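# Hook the cabinet door open with the post hook

## Task

Swing the cabinet door open and leave it held there by the hook on the post, the hook's tip hanging downward through the eye on the door. The cabinet is free-standing and must finish resting flat on its base; if it does not, the task counts as failed.

## Robot and tools

Robot: two Doosan M1013 arms, left_arm and right_arm, each carrying a Robotiq 2F-140 gripper whose fingers can fold at a hinge when pushed. Base roots in the scene frame: left_arm (-0.090, +0.604, 0) m, right_arm (+0.090, -0.583, 0) m, both nearly unrotated. A camera stand sits behind the arms.

Frames: the scene frame has its origin at table-top height midway between the nominal bases, +z up, +x out over the table, left_arm on the +y side (not the image side). Gripper axes: fingers point along +z, pads open and close along y. end_effector_position is the point between the pads when closed; fingertips extend about 33 mm past it (only 9 mm when fully open). Reported positions, orientations (quat_wxyz) and velocities (m/s, rad/s) are in the scene frame and can be off by a few centimetres.

Row layout (shared by execute_actions and move): 18 numbers, left arm first then right: dx, dy, dz, rx, ry, rz, position, force_limit, speed. The six pose numbers are an offset, not a pose: measured from that arm's Hand target as it stood when the action or move began, along the Hand target's own axes. Scale: 1.0 = 0.6 m or 180 degrees; rx, ry, rz form one rotation vector. All pose numbers lie in [-1, 1]. Sending the same offset again moves further. Six zeros re-request the current Hand target. Always resend the gripper numbers you want; 0 is a real command.

Gripper numbers: position +1 = fully open (140 mm), about -0.8 = pads touching, -1 = close until blocked. force_limit (-1 to +1) sets squeeze after a slow close, roughly 14 N at -1 up to 58 N at +1; speed (-1 to +1) sets finger speed, about 30 to 250 mm/s, and faster closing grips harder. Both start at +1. After closing, check object_status: 0 moving, 1 blocked while opening, 2 blocked while closing (gripped), 3 reached target or pads met. To grip harder, raise force_limit and nudge position (e.g. -1 to -0.98). Grip near the fingertip quarter of the pads; deeper grips may fold the fingers and hold loosely or erratically. position_measured is in counts: 3 open, about 230 pads touching.

execute_actions(actions, cameras): actions is a list of actions; each action is up to 15 rows, one per 1/30 s step, the last row held if fewer. Every row of an action counts from that action's start pose. Images come only for an empty list or when cameras names them (["all"] for all). An empty list also shows the scene number and task.

move(target, speed, blend, stop_force, zero, blocking, cameras): straight-line paths toward target, one 18-number row or a list of up to 15 rows, every row an offset from the same starting Hand targets. speed: path top speed in m/s, 0.002 to 2 (default 0.25), turning up to twice that in rad/s; one value or one per target. blend: corner rounding in m for lists (0 = stop at each). stop_force: 10 to 80 N, ends an arm's path when it senses that much push along its travel; use only slowly, not while the gripper turns, and not to back away from a contact. zero (default true) re-zeros the force reading first. blocking=false returns after about 0.5 s while the move runs (not allowed with stop_force). Paths cap at 10 s, do not avoid obstacles, and lag or overshoot at speed. The result adds a move: line, e.g. done, off_target, moving, held or fault, plus limits=paced (pose clipped) or limits=held (steps withheld).

wait(seconds 0 to 10): let the scene run. stop(): brake a running move. zoom_image(camera, region [x0, y0, x1, y1] pixels, at most 504 by 504) enlarges part of the latest image. clear_fault(arm): clears a reported torque or force fault. read_manual(section): licence texts only. finished_scene(scene): ends the current scene, given its number; call nothing after it.

Cameras: cam_head_left, cam_head_right, cam_left_wrist, cam_right_wrist, each 672x504.

Control details: each step the commanded pose is clipped to within 70 mm and 16 degrees of the measured gripper; Hand target in results is the last clipped command and the base for the next offsets. Grippers often stop short; the next command, even zeros, reasks for the target. Joint speed limits: 2.09 rad/s waist and shoulder, 3.14 elbow, 3.93 wrist joints.

Result lines: Hand target, end-effector pose and velocities, Tool commands, object_status, position_measured, Joint torques, External joint torques (outside load estimate, one line per recent action), Flange force (along gripper x y z, includes held weight and error), and step readings of position. Joint velocities can read "within noise". A MOTOR HOT line warns of overheating; an OVER-TEMPERATURE FAULT brakes that arm for 30 to 60 s or more.

Faults: contact torque limits (N m) waist 309, shoulder 309, elbow 145, wrist joints 40.9; any outside force of 144 N on an arm triggers a force fault. The arm then freezes until clear_fault; if its grip pins it, release first.

Avoid: pressing past a firm contact (arms are stiff and fault easily), fast touches, hitting fixed or heavy things, letting the arms or grippers press on each other (the clearance check helps but is not complete), paths close to an arm's own base, dropping or releasing moving parts, tipping the loose cabinet, large twist on the gripper, and anything ending up off the table. A loose object may be nudged occasionally by outside pushes.

Each tool is called after "Call:" as name(argument=value, ...) on one line, values as JSON.

## Session

Call:
execute_actions(actions=[])

Scene clock: 0.00 s.
left_arm: end_effector_position=(+0.4086, +0.4234, +0.2940) position_measured=3 object_status=3 end_effector_quat_wxyz=(-0.075, +0.776, -0.626, +0.008) | right_arm: end_effector_position=(+0.3317, -0.1234, +0.3232) position_measured=3 object_status=3 end_effector_quat_wxyz=(-0.521, +0.675, +0.522, -0.013)
Joint positions: left_arm=[-0.519 -0.046 1.887 0.152 1.262 2.381] | right_arm=[0.417 0.02 2.111 1.036 1.523 0.328]
Joint velocities: within noise
Joint torques (N m): no reading
External joint torques (N m): no reading
Flange force (N): no reading
Hand target: left_arm +0.4086, +0.4234, +0.2940; -0.075, +0.776, -0.626, +0.008 | right_arm +0.3317, -0.1234, +0.3232; -0.521, +0.675, +0.522, -0.013
Tool commands: left_gripper/position=+1.0 left_gripper/force_limit=+1.0 left_gripper/speed=+1.0 right_gripper/position=+1.0 right_gripper/force_limit=+1.0 right_gripper/speed=+1.0

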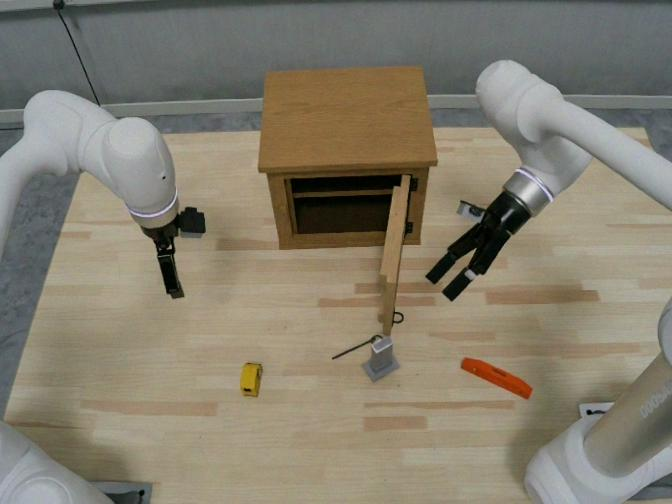

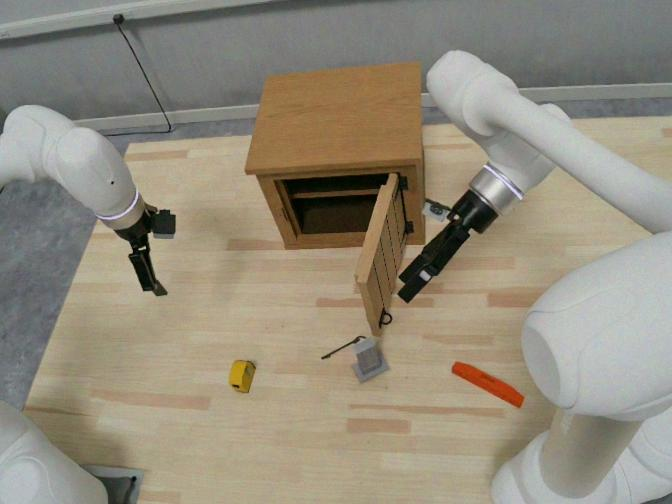

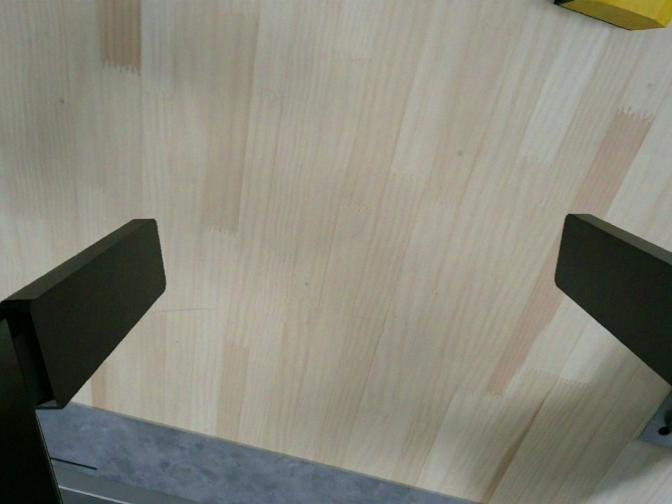

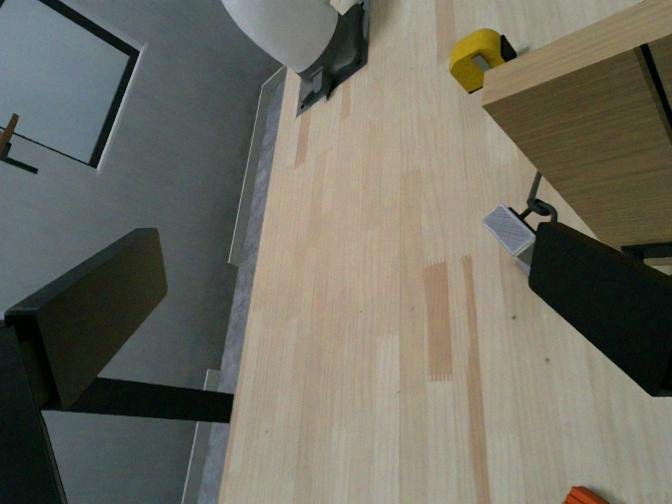

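Call:
zoom_image(camera="cam_head_left", region=[310, 270, 430, 400])

Call:
zoom_image(camera="cam_head_right", region=[300, 270, 420, 400])

Call:
zoom_image(camera="cam_right_wrist", region=[440, 130, 640, 300])

Call:
zoom_image(camera="cam_head_left", region=[240, 50, 540, 300])

Scaled by 3.877 from the camera's 672x504 image, which has a finer 960x720 frame.

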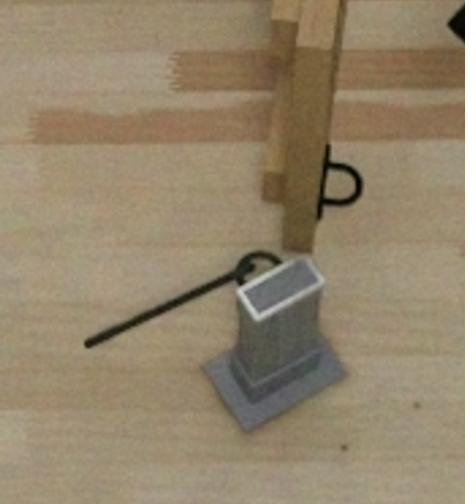

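Scaled by 3.877 from the camera's 672x504 image, which has a finer 960x720 frame.

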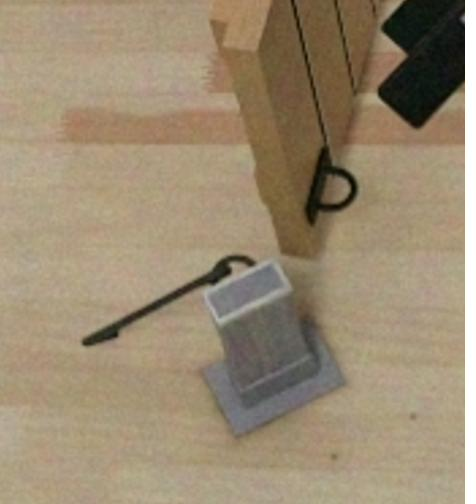

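Scaled by 2.520 from the camera's 672x504 image, which has a finer 960x720 frame.

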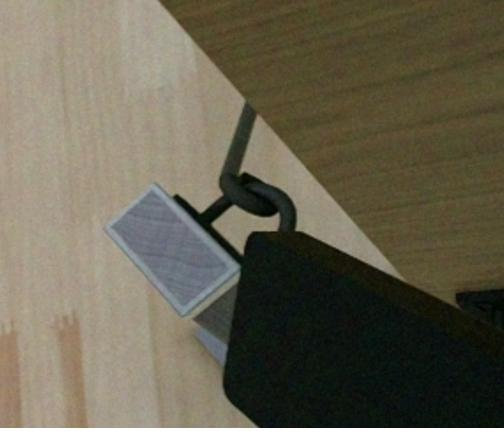

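Scaled by 1.680 from the camera's 672x504 image, which has a finer 960x720 frame.

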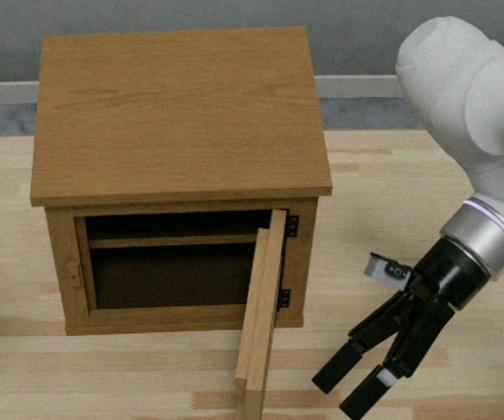

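Call:
move(target=[0.412,0.065,-0.39,0,0,0,1,1,1,0,0,0,0,0,0,1,1,1], cameras=["cam_left_wrist","cam_right_wrist"], speed=0.35)

Call:
zoom_image(camera="cam_left_wrist", region=[150, 20, 570, 335])

Scene clock: 56.00 s.
left_arm: end_effector_position=(+0.3992, +0.1500, +0.5002) position_measured=3 object_status=3 end_effector_quat_wxyz=(-0.075, +0.776, -0.626, +0.008) | right_arm: end_effector_position=(+0.3317, -0.1234, +0.3232) position_measured=3 object_status=3 end_effector_quat_wxyz=(-0.521, +0.675, +0.522, -0.013)
Joint positions: left_arm=[-0.89 0.182 1.27 0.152 1.703 2.073] | right_arm=[0.417 0.02 2.111 1.036 1.523 0.328]
Joint torques (N m): left_arm=[-1.44 -57.21 -42.93 4.68 0.01 -0.86] | right_arm=[-2.13 -41.69 -35.91 3.84 0.95 0.59]
External joint torques (N m): left_arm=[1.29 -3.84 0.7 0 -0.03 0.85] | right_arm=[2.11 2.08 -1.63 0.08 0.44 -0.63]
Flange force (N): left_arm=[-8.0 1.4 2.5] | right_arm=[5.4 3.9 2.2]
Hand target: left_arm +0.3992, +0.1499, +0.5002; -0.075, +0.776, -0.626, +0.008 | right_arm +0.3317, -0.1234, +0.3232; -0.521, +0.675, +0.522, -0.013
Off the commanded pose: left_arm 0.000 m, 0 deg | right_arm 0.000 m, 0 deg.
move: done
Images, in order (width x height): cam_left_wrist 672x504, cam_right_wrist 672x504.

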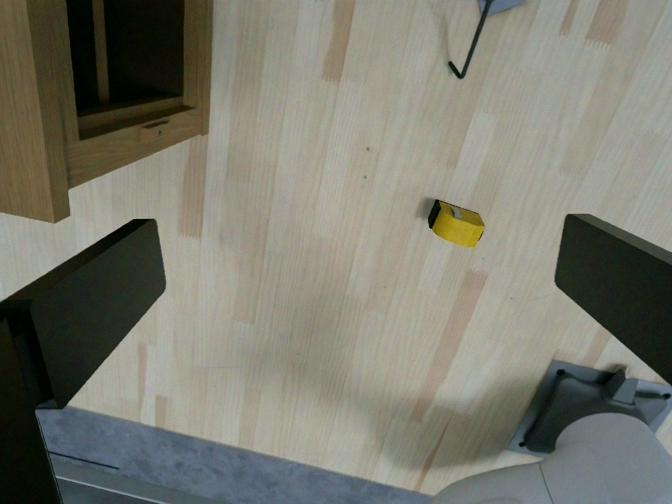

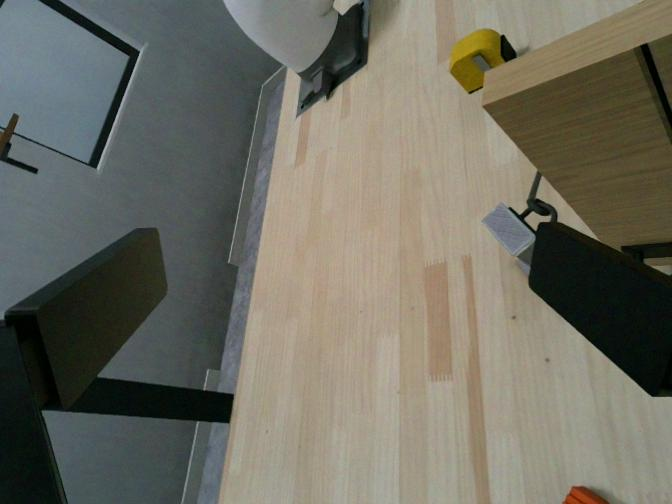

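Scaled by 1.200 from the camera's 672x504 image, which has a finer 960x720 frame.

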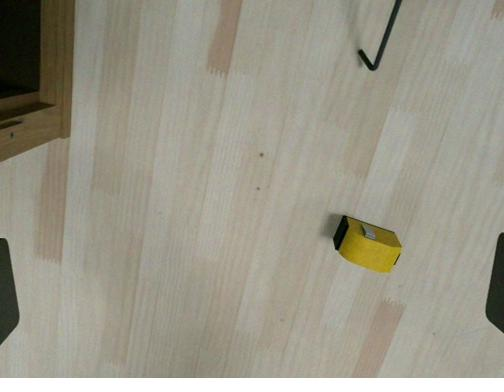

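Call:
move(target=[0.155,0.12,0.024,0,0,0,1,1,1,0,0,0,0,0,0,1,1,1], cameras=["cam_left_wrist"], speed=0.3)

Call:
zoom_image(camera="cam_left_wrist", region=[240, 20, 540, 245])

Scene clock: 70.53 s.
left_arm: end_effector_position=(+0.3509, +0.0463, +0.4693) position_measured=3 object_status=3 end_effector_quat_wxyz=(-0.075, +0.776, -0.626, +0.008) | right_arm: end_effector_position=(+0.3317, -0.1234, +0.3232) position_measured=3 object_status=3 end_effector_quat_wxyz=(-0.521, +0.675, +0.522, -0.013)
Joint positions: left_arm=[-1.034 0.263 1.224 0.148 1.689 1.925] | right_arm=[0.417 0.02 2.111 1.036 1.523 0.328]
Joint torques (N m): left_arm=[-3.6 -67.95 -41.71 4.72 -0.2 -0.8] | right_arm=[-2.02 -41.78 -35.87 3.83 0.94 0.55]
External joint torques (N m): left_arm=[3.76 -1.55 -0.6 -0.03 0.23 0.79] | right_arm=[1.91 2.39 -1.53 0.08 0.46 -0.58]
Flange force (N): left_arm=[-3.3 -5.6 -0.6] | right_arm=[5.3 4.5 1.9]
Hand target: left_arm +0.3508, +0.0463, +0.4692; -0.075, +0.776, -0.626, +0.008 | right_arm +0.3317, -0.1234, +0.3232; -0.521, +0.675, +0.522, -0.013
Off the commanded pose: left_arm 0.000 m, 0 deg | right_arm 0.000 m, 0 deg.
move: done
Images, in order (width x height): cam_left_wrist 672x504.

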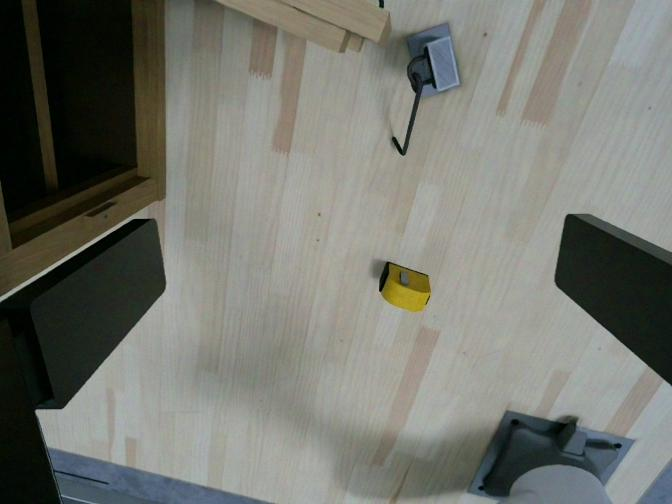

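Scaled by 1.680 from the camera's 672x504 image, which has a finer 960x720 frame.

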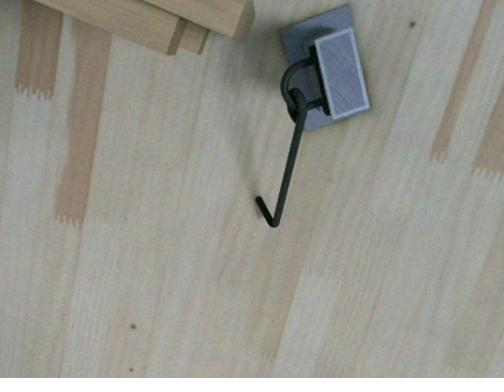

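Call:
move(target=[[0,0,0,0,0,0,1,1,1,-0.0525,0.246,-0.09,-0.143,0.195,0.124,-1,0,0.5],[0,0,0,0,0,0,1,1,1,0.1515,0.287,0.081,-0.143,0.195,0.124,-1,0,0.5]], speed=[0.3,0.08], cameras=["cam_head_left","cam_head_right","cam_left_wrist"])

Scene clock: 171.97 s.
left_arm: end_effector_position=(+0.3508, +0.0463, +0.4692) position_measured=3 object_status=3 end_effector_quat_wxyz=(-0.075, +0.776, -0.626, +0.008) | right_arm: end_effector_position=(+0.4647, -0.0095, +0.2253) position_measured=235 object_status=3 end_effector_quat_wxyz=(-0.480, +0.831, +0.196, +0.204)
Joint positions: left_arm=[-1.034 0.263 1.224 0.148 1.689 1.925] | right_arm=[0.629 0.053 2.301 1.776 0.681 0.262]
Joint torques (N m): left_arm=[-1.19 -66.59 -42.18 4.64 -0.11 -0.89] | right_arm=[-3.07 -44.66 -33.71 1.19 1.03 0.49]
External joint torques (N m): left_arm=[1.43 -3.1 -0.2 0.06 0.15 0.89] | right_arm=[3.02 4.03 -1.48 -0.61 0.53 -0.52]
Flange force (N): left_arm=[-5.4 -1.3 0.1] | right_arm=[1.4 1.0 11.6]
Hand target: left_arm +0.3508, +0.0463, +0.4692; -0.075, +0.776, -0.626, +0.008 | right_arm +0.4647, -0.0095, +0.2253; -0.480, +0.831, +0.196, +0.204
Off the commanded pose: left_arm 0.000 m, 0 deg | right_arm 0.000 m, 0 deg.
move: done
Images, in order (width x height): cam_head_left 672x504, cam_head_right 672x504, cam_left_wrist 672x504.

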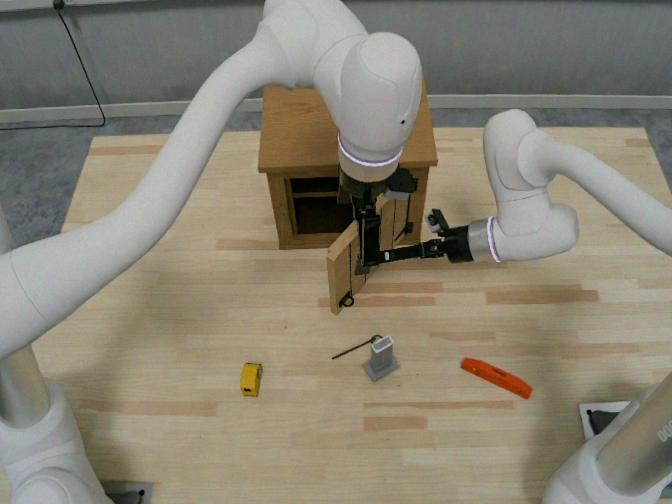

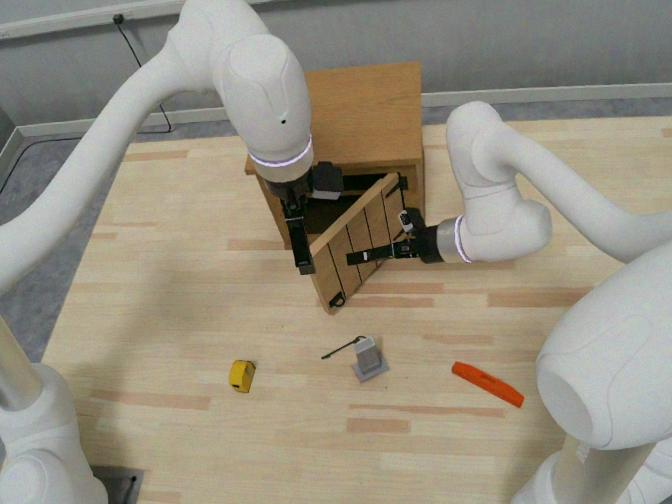

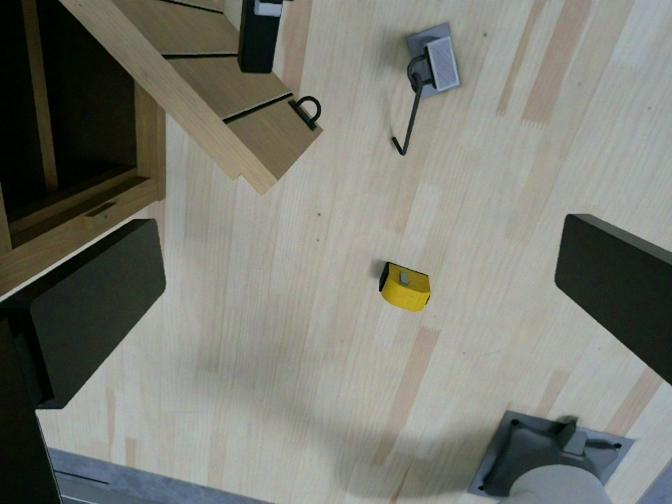

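Call:
zoom_image(camera="cam_left_wrist", region=[220, 20, 480, 215])

Call:
zoom_image(camera="cam_head_right", region=[290, 240, 410, 390])

Call:
zoom_image(camera="cam_head_left", region=[300, 240, 420, 390])

Scaled by 1.938 from the camera's 672x504 image, which has a finer 960x720 frame.

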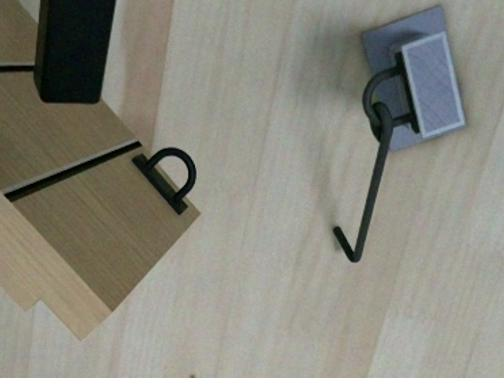

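Scaled by 3.360 from the camera's 672x504 image, which has a finer 960x720 frame.

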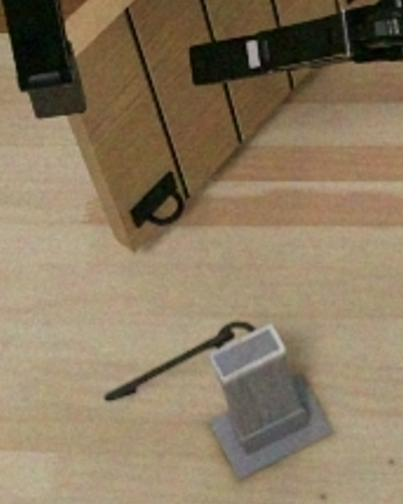

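Scaled by 3.360 from the camera's 672x504 image, which has a finer 960x720 frame.

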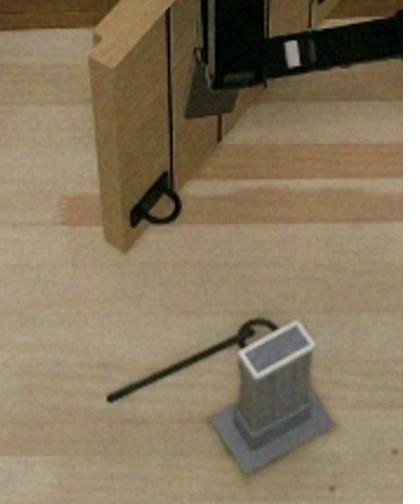

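Call:
move(target=[-0.125,0.237,0.526,0.141,0.231,-0.053,-0.2,0,0,0,0,-0.3,0,0,0,-1,0,0.5], speed=0.3, cameras=["all"])

Call:
zoom_image(camera="cam_left_wrist", region=[150, 50, 550, 350])

Scene clock: 236.10 s.
left_arm: end_effector_position=(+0.2301, +0.1238, +0.1455) position_measured=154 object_status=3 end_effector_quat_wxyz=(-0.014, +0.736, -0.531, +0.420) | right_arm: end_effector_position=(+0.4376, -0.1673, +0.3075) position_measured=235 object_status=3 end_effector_quat_wxyz=(-0.480, +0.831, +0.196, +0.204)
Joint positions: left_arm=[-1.37 -0.038 2.437 1.512 0.557 0.173] | right_arm=[0.283 -0.252 2.376 1.346 0.958 0.57]
Joint torques (N m): left_arm=[-1.21 -27.95 -33.14 1.18 0.92 -1.07] | right_arm=[-2.16 -15.55 -37.92 2.68 0.43 0.58]
External joint torques (N m): left_arm=[1.24 -1.62 -0.39 -0.02 0.07 1.05] | right_arm=[2 2.3 -1.76 0.06 0.45 -0.61]
Flange force (N): left_arm=[0.0 0.0 0.0] | right_arm=[4.4 1.1 8.3]
Hand target: left_arm +0.2300, +0.1238, +0.1454; -0.014, +0.736, -0.531, +0.420 | right_arm +0.4376, -0.1673, +0.3075; -0.480, +0.831, +0.196, +0.204
Off the commanded pose: left_arm 0.000 m, 0 deg | right_arm 0.000 m, 0 deg.
move: done

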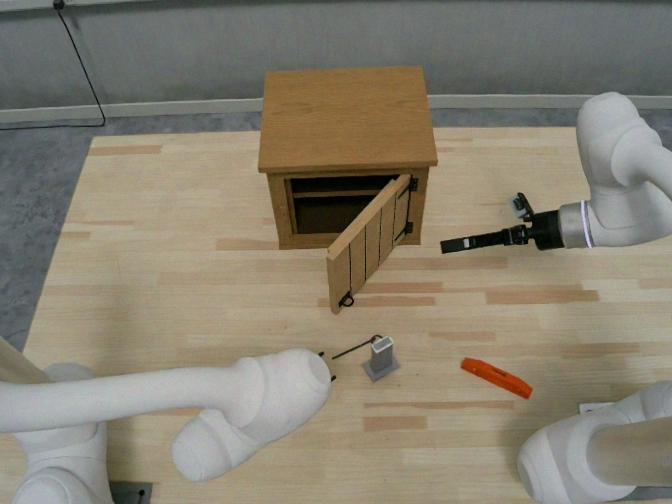

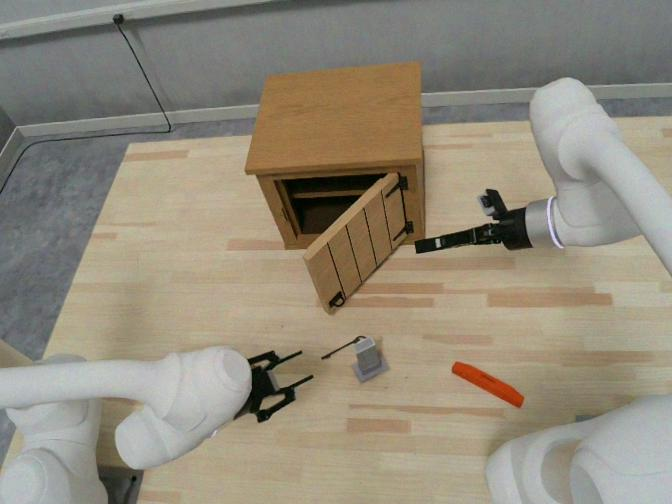

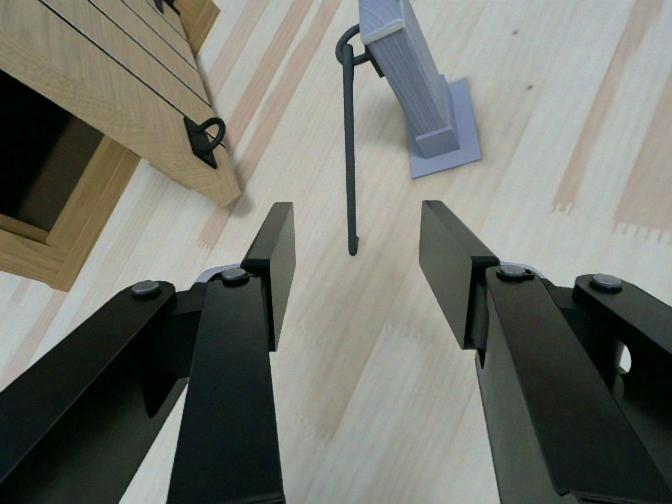

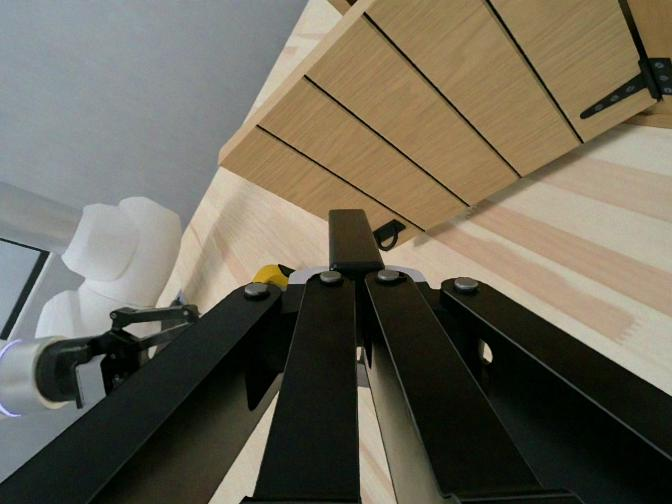

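Scaled by 1.260 from the camera's 672x504 image, which has a finer 960x720 frame.

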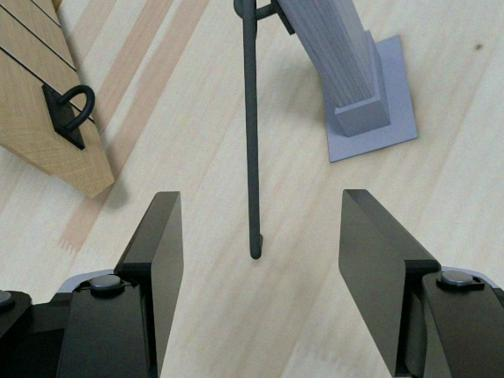

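Call:
move(target=[[0,0,0.192,0,0,0,-0.2,0,0,0,0,0,0,0,0,-1,0,0.5],[0,0,0.1921,0,0,0,-1,-0.05,-1,0,0,0,0,0,0,-1,0,0.5]], speed=0.12, cameras=["cam_left_wrist","cam_head_right"])

Scene clock: 258.00 s.
left_arm: end_effector_position=(+0.3031, +0.0748, +0.0710) position_measured=223 object_status=0 end_effector_quat_wxyz=(-0.014, +0.736, -0.531, +0.420) | right_arm: end_effector_position=(+0.4376, -0.1673, +0.3075) position_measured=235 object_status=3 end_effector_quat_wxyz=(-0.480, +0.831, +0.196, +0.204)
Joint positions: left_arm=[-1.226 0.21 2.369 1.959 0.499 -0.211] | right_arm=[0.283 -0.252 2.376 1.346 0.958 0.57]
Joint torques (N m): left_arm=[-1.39 -46.85 -27.17 -0.37 1.36 -0.9] | right_arm=[-2.14 -15.5 -37.88 2.69 0.43 0.55]
External joint torques (N m): left_arm=[1.36 -2.78 -0.81 0.15 0.28 0.88] | right_arm=[2.18 2.21 -1.72 0.03 0.46 -0.59]
Flange force (N): left_arm=[0.0 0.0 0.0] | right_arm=[4.2 0.5 8.5]
Hand target: left_arm +0.3030, +0.0748, +0.0710; -0.014, +0.736, -0.531, +0.420 | right_arm +0.4376, -0.1673, +0.3075; -0.480, +0.831, +0.196, +0.204
Off the commanded pose: left_arm 0.000 m, 0 deg | right_arm 0.000 m, 0 deg.
move: done
Images, in order (width x height): cam_head_right 672x504, cam_left_wrist 672x504.

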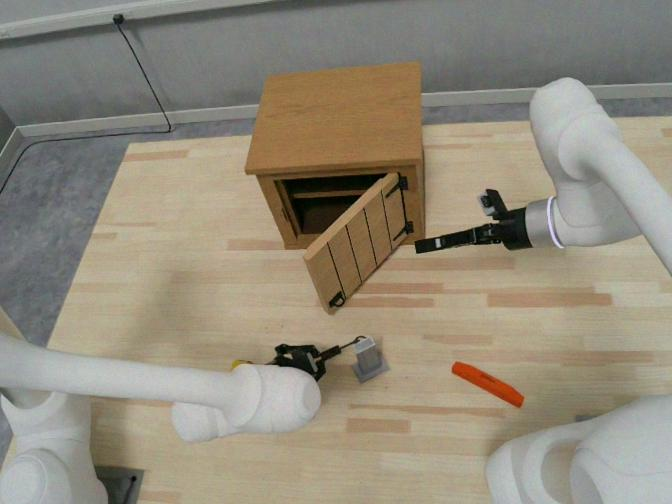

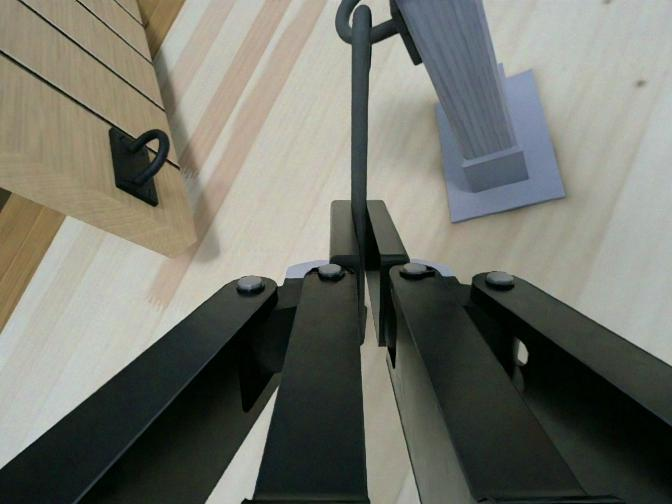

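Call:
move(target=[[0.020,-0.035,-0.0335,-0.0995,-0.0965,0.0425,-1,-0.05,-1,0,0,0,0,0,0,-1,0,0.5],[0.052,-0.075,-0.047,-0.199,-0.193,0.085,-1,-0.05,-1,0,0,0,0,0,0,-1,0,0.5],[0.098,-0.0905,-0.062,-0.187,-0.299,0.139,-1,-0.05,-1,0,0,0,0,0,0,-1,0,0.5],[0.149,-0.092,-0.065,-0.163,-0.404,0.195,-1,-0.05,-1,0,0,0,0,0,0,-1,0,0.5]], speed=0.15, blend=[0.01,0.01,0.01,0], cameras=["cam_left_wrist","cam_head_left"])

Scene clock: 385.43 s.
left_arm: end_effector_position=(+0.3283, +0.0446, +0.1759) position_measured=223 object_status=2 end_effector_quat_wxyz=(-0.262, +0.637, -0.683, -0.244) | right_arm: end_effector_position=(+0.4376, -0.1673, +0.3075) position_measured=235 object_status=3 end_effector_quat_wxyz=(-0.480, +0.831, +0.196, +0.204)
Joint positions: left_arm=[-1.149 0.636 1.355 0.34 1.803 2.044] | right_arm=[0.283 -0.252 2.376 1.346 0.958 0.57]
Joint torques (N m): left_arm=[6.11 -107.87 -36.14 8.61 8.85 -0.92] | right_arm=[-2.04 -15.51 -38.06 2.71 0.45 0.57]
External joint torques (N m): left_arm=[-6.03 7.37 -1.83 -4.01 -7.21 0.92] | right_arm=[2.01 2.02 -1.71 0.04 0.44 -0.61]
Flange force (N): left_arm=[16.7 1.0 3.2] | right_arm=[4.0 0.6 7.9]
Hand target: left_arm +0.3283, +0.0446, +0.1759; -0.262, +0.637, -0.683, -0.244 | right_arm +0.4376, -0.1673, +0.3075; -0.480, +0.831, +0.196, +0.204
Off the commanded pose: left_arm 0.000 m, 0 deg | right_arm 0.000 m, 0 deg.
move: done
Images, in order (width x height): cam_head_left 672x504, cam_left_wrist 672x504.

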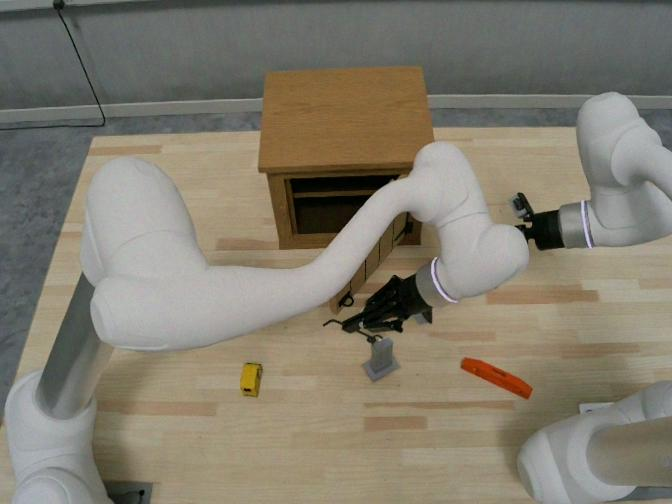

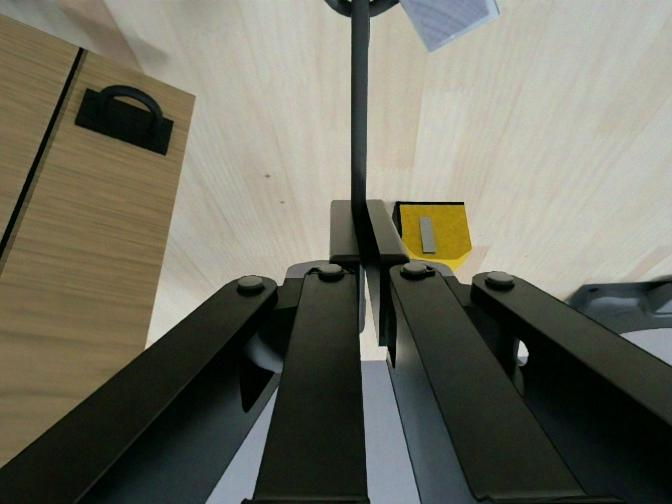

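Call:
move(target=[[0.0145,-0.0267,-0.0155,0.113,-0.027,0.115,-1,-0.05,-1,0,0,0,0,0,0,-1,0,0.5],[0.028,-0.061,-0.017,0.212,0.01,0.243,-1,-0.05,-1,0,0,0,0,0,0,-1,0,0.5],[0.042,-0.1,0.0317,0.153,0.147,0.293,-1,-0.05,-1,0,0,0,0,0,0,-1,0,0.5]], speed=0.13, blend=[0.01,0.008,0], cameras=["all"])

Call:
zoom_image(camera="cam_head_right", region=[290, 240, 410, 390])

Call:
zoom_image(camera="cam_head_left", region=[300, 240, 420, 390])

Scene clock: 421.30 s.
left_arm: end_effector_position=(+0.3877, +0.0344, +0.1449) position_measured=223 object_status=2 end_effector_quat_wxyz=(+0.110, -0.233, +0.966, +0.025) | right_arm: end_effector_position=(+0.4376, -0.1673, +0.3075) position_measured=235 object_status=3 end_effector_quat_wxyz=(-0.480, +0.831, +0.196, +0.204)
Joint positions: left_arm=[-1.035 0.386 1.665 0.255 1.084 3.101] | right_arm=[0.283 -0.252 2.376 1.346 0.958 0.57]
Joint torques (N m): left_arm=[-2.81 -73.55 -37.36 3.44 -0.14 -0.88] | right_arm=[-2.04 -15.39 -37.98 2.71 0.47 0.57]
External joint torques (N m): left_arm=[2.51 -4.45 -1.08 0.83 0.15 0.88] | right_arm=[1.96 2.2 -1.56 0.02 0.41 -0.6]
Flange force (N): left_arm=[-5.0 4.3 -3.8] | right_arm=[3.9 1.0 8.0]
Hand target: left_arm +0.3877, +0.0344, +0.1449; +0.110, -0.233, +0.966, +0.025 | right_arm +0.4376, -0.1673, +0.3075; -0.480, +0.831, +0.196, +0.204
Off the commanded pose: left_arm 0.000 m, 0 deg | right_arm 0.000 m, 0 deg.
move: done

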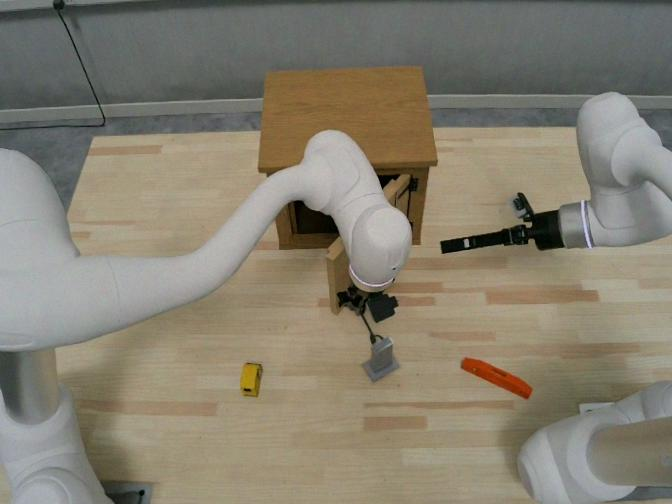

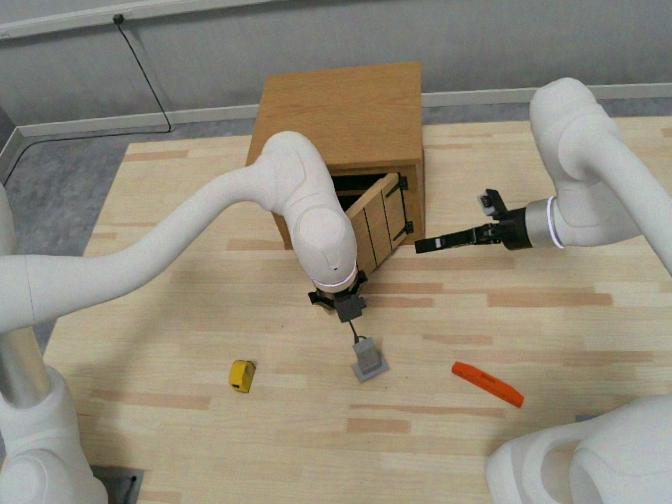

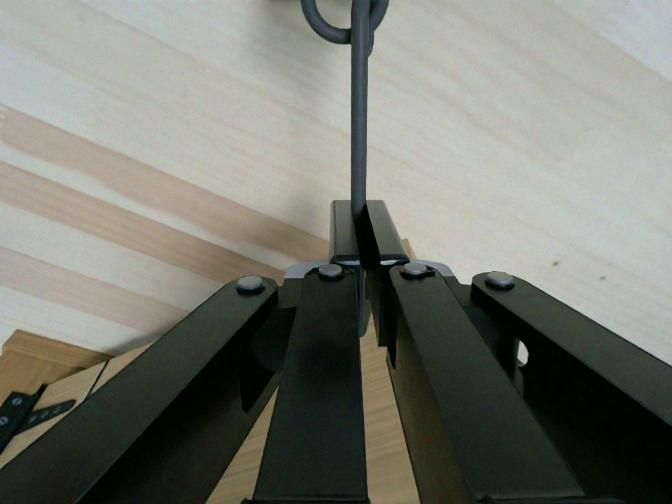

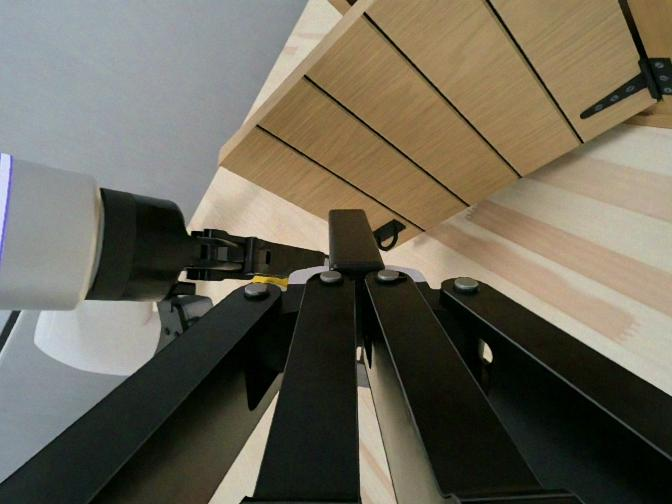

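Scaled by 3.360 from the camera's 672x504 image, which has a finer 960x720 frame.

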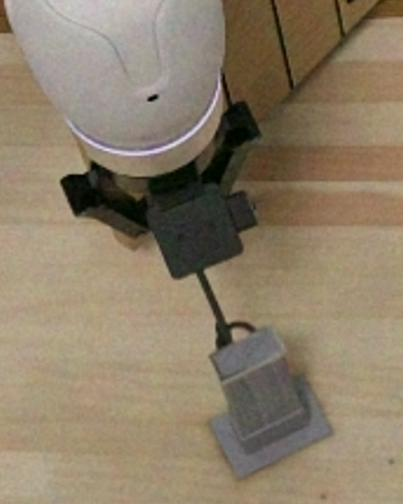

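Scaled by 3.360 from the camera's 672x504 image, which has a finer 960x720 frame.

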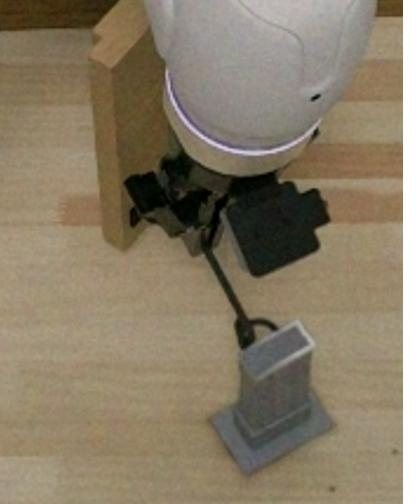

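Call:
move(target=[0,0,0,0,0,0,-1,-0.05,-1,-0.07,0.03,-0.03,0,0,0,1,0,0.5], cameras=["cam_right_wrist"])

Call:
zoom_image(camera="cam_right_wrist", region=[260, 90, 460, 240])

Scene clock: 434.07 s.
left_arm: end_effector_position=(+0.3877, +0.0344, +0.1449) position_measured=223 object_status=2 end_effector_quat_wxyz=(+0.110, -0.233, +0.966, +0.025) | right_arm: end_effector_position=(+0.4090, -0.1968, +0.2807) position_measured=3 object_status=0 end_effector_quat_wxyz=(-0.480, +0.831, +0.196, +0.204)
Joint positions: left_arm=[-1.035 0.386 1.665 0.255 1.085 3.101] | right_arm=[0.212 -0.294 2.459 1.344 1.006 0.504]
Joint torques (N m): left_arm=[-2.94 -74.05 -37.49 3.51 -0.13 -0.93] | right_arm=[-1.97 -10.2 -37.1 2.65 0.57 0.53]
External joint torques (N m): left_arm=[2.94 -3.82 -0.95 0.77 0.14 0.93] | right_arm=[1.98 2.08 -1.64 0.04 0.44 -0.57]
Flange force (N): left_arm=[-5.6 3.6 -3.0] | right_arm=[4.3 1.1 8.6]
Hand target: left_arm +0.3877, +0.0344, +0.1449; +0.110, -0.233, +0.966, +0.025 | right_arm +0.4090, -0.1968, +0.2807; -0.480, +0.831, +0.196, +0.204
Off the commanded pose: left_arm 0.000 m, 0 deg | right_arm 0.000 m, 0 deg.
move: done
Images, in order (width x height): cam_right_wrist 672x504.

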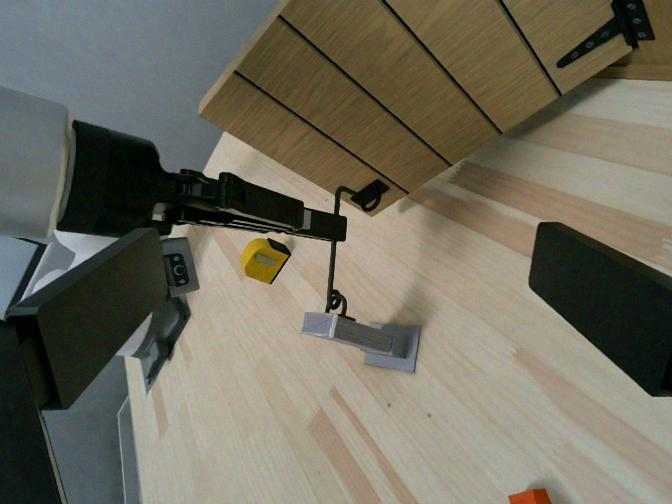

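Scaled by 2.520 from the camera's 672x504 image, which has a finer 960x720 frame.

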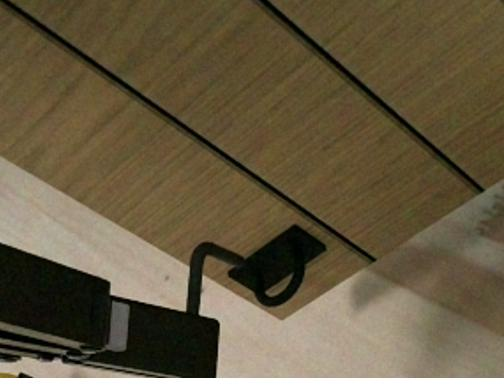

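Call:
move(target=[-0.004,0,0.0208,0,0.05,0,-1,-0.05,-1,0,0,0,0,0,0,1,0,0.5], speed=0.06, cameras=["cam_right_wrist"])

Call:
zoom_image(camera="cam_right_wrist", region=[310, 140, 430, 230])

Scene clock: 479.30 s.
left_arm: end_effector_position=(+0.3923, +0.0367, +0.1333) position_measured=223 object_status=2 end_effector_quat_wxyz=(+0.034, -0.234, +0.972, +0.007) | right_arm: end_effector_position=(+0.4090, -0.1968, +0.2807) position_measured=3 object_status=3 end_effector_quat_wxyz=(-0.480, +0.831, +0.196, +0.204)
Joint positions: left_arm=[-0.958 0.402 1.648 0.077 1.079 3.261] | right_arm=[0.212 -0.294 2.459 1.344 1.006 0.504]
Joint torques (N m): left_arm=[-16.68 -72.34 -34 -3.49 0.3 -1.09] | right_arm=[-2.26 -10.36 -37.02 2.65 0.56 0.55]
External joint torques (N m): left_arm=[16.86 -6.78 -3.95 7.49 -0.32 1.09] | right_arm=[2.21 2.32 -1.71 0.04 0.46 -0.58]
Flange force (N): left_arm=[-24.1 5.4 -6.1] | right_arm=[4.6 1.1 9.6]
Hand target: left_arm +0.3923, +0.0367, +0.1333; +0.034, -0.234, +0.972, +0.007 | right_arm +0.4090, -0.1968, +0.2807; -0.480, +0.831, +0.196, +0.204
Off the commanded pose: left_arm 0.000 m, 0 deg | right_arm 0.000 m, 0 deg.
move: done
Images, in order (width x height): cam_right_wrist 672x504.

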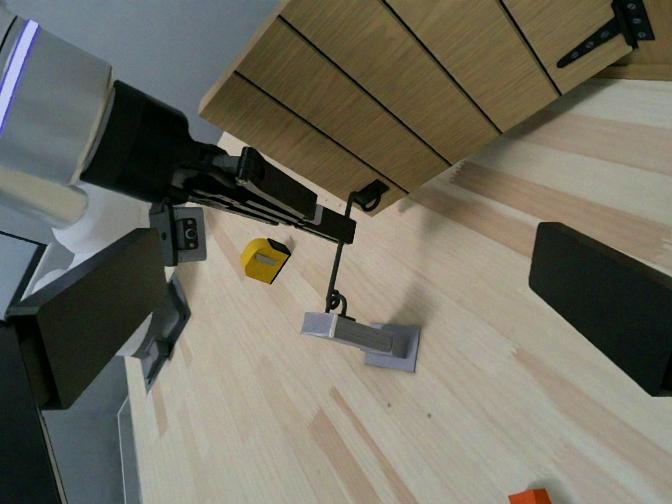

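Scaled by 4.200 from the camera's 672x504 image, which has a finer 960x720 frame.

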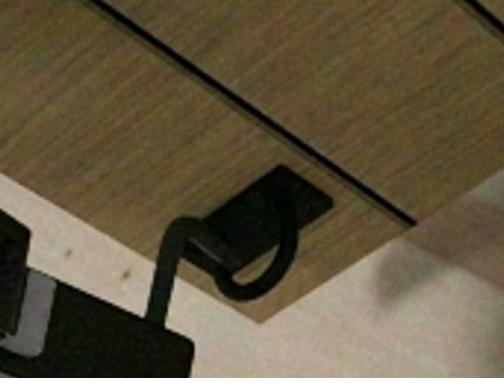

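Call:
move(target=[[-0.006,0,0,0,0,0,-1,-0.05,-1,0,0,0,0,0,0,1,0,0.5],[-0.010,0,0.0162,0,0.039,0,-1,-0.05,-1,0,0,0,0,0,0,1,0,0.5]], speed=0.05, cameras=["cam_right_wrist"])

Call:
zoom_image(camera="cam_right_wrist", region=[310, 140, 430, 230])

Scene clock: 495.23 s.
left_arm: end_effector_position=(+0.3982, +0.0397, +0.1240) position_measured=223 object_status=2 end_effector_quat_wxyz=(-0.026, -0.234, +0.972, -0.007) | right_arm: end_effector_position=(+0.4090, -0.1968, +0.2807) position_measured=3 object_status=3 end_effector_quat_wxyz=(-0.480, +0.831, +0.196, +0.204)
Joint positions: left_arm=[-0.895 0.425 1.633 -0.06 1.094 3.387] | right_arm=[0.212 -0.294 2.459 1.344 1.006 0.504]
Joint torques (N m): left_arm=[-0.35 -77.98 -36.74 3.52 0.55 -0.83] | right_arm=[-2 -10.22 -36.94 2.67 0.58 0.58]
External joint torques (N m): left_arm=[0.47 -2.98 -0.89 0.2 -0.51 0.83] | right_arm=[2.02 2.04 -1.92 0.02 0.44 -0.61]
Flange force (N): left_arm=[-0.8 3.0 -2.2] | right_arm=[4.7 1.0 8.7]
Hand target: left_arm +0.3982, +0.0397, +0.1240; -0.026, -0.234, +0.972, -0.007 | right_arm +0.4090, -0.1968, +0.2807; -0.480, +0.831, +0.196, +0.204
Off the commanded pose: left_arm 0.000 m, 0 deg | right_arm 0.000 m, 0 deg.
move: done
Images, in order (width x height): cam_right_wrist 672x504.

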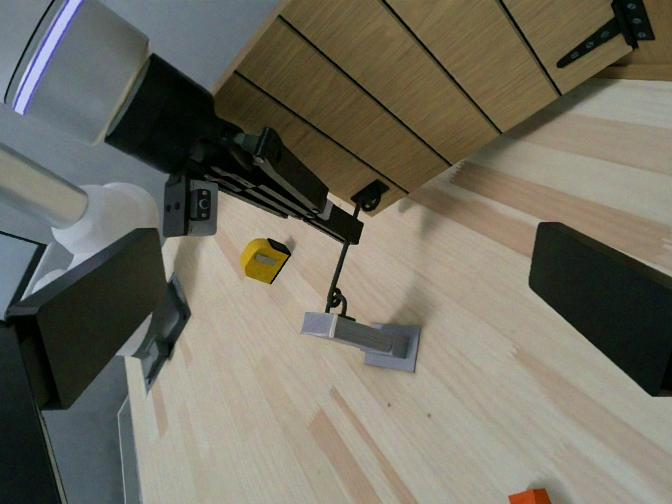

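Scaled by 4.200 from the camera's 672x504 image, which has a finer 960x720 frame.

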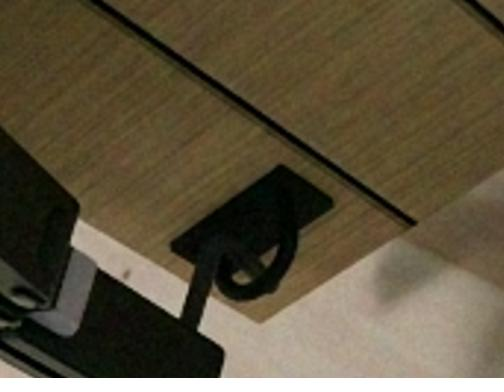

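Call:
move(target=[[-0.002,0,0.007,0,0.0167,0,-1,-0.05,-1,0,0,0,0,0,0,1,0,0.5],[-0.002,0,0.007,0,0.0167,0,-0.3,-0.05,-1,0,0,0,0,0,0,1,0,0.5]], speed=0.05, cameras=["cam_right_wrist"])

Call:
zoom_image(camera="cam_right_wrist", region=[310, 140, 430, 230])

Scene clock: 514.83 s.
left_arm: end_effector_position=(+0.3991, +0.0402, +0.1197) position_measured=167 object_status=0 end_effector_quat_wxyz=(-0.051, -0.234, +0.971, -0.014) | right_arm: end_effector_position=(+0.4090, -0.1968, +0.2807) position_measured=3 object_status=3 end_effector_quat_wxyz=(-0.480, +0.831, +0.196, +0.204)
Joint positions: left_arm=[-0.871 0.436 1.627 -0.116 1.105 3.437] | right_arm=[0.212 -0.294 2.459 1.344 1.006 0.504]
Joint torques (N m): left_arm=[-1.13 -77.93 -37.04 3.44 -0.05 -0.84] | right_arm=[-2 -10.36 -36.98 2.67 0.59 0.52]
External joint torques (N m): left_arm=[1.22 -3.63 -0.11 0.08 0.14 0.84] | right_arm=[2 2.12 -1.75 0.02 0.43 -0.55]
Flange force (N): left_arm=[-0.9 5.3 -3.1] | right_arm=[4.6 1.0 8.7]
Hand target: left_arm +0.3991, +0.0402, +0.1197; -0.051, -0.234, +0.971, -0.014 | right_arm +0.4090, -0.1968, +0.2807; -0.480, +0.831, +0.196, +0.204
Off the commanded pose: left_arm 0.000 m, 0 deg | right_arm 0.000 m, 0 deg.
move: done
Images, in order (width x height): cam_right_wrist 672x504.

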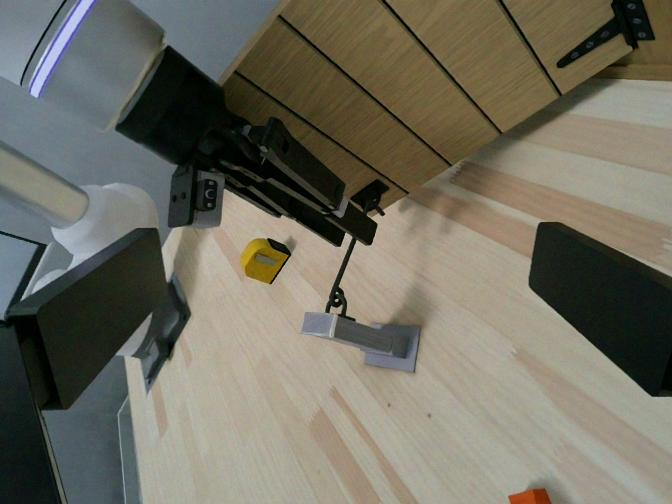

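Scaled by 4.200 from the camera's 672x504 image, which has a finer 960x720 frame.

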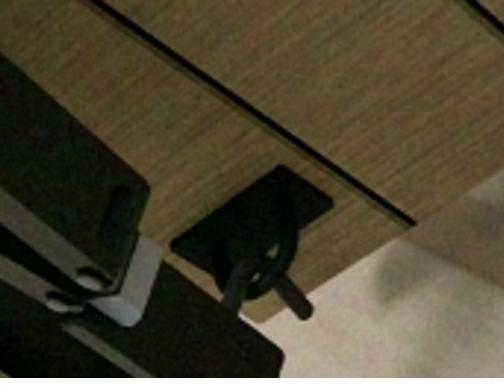

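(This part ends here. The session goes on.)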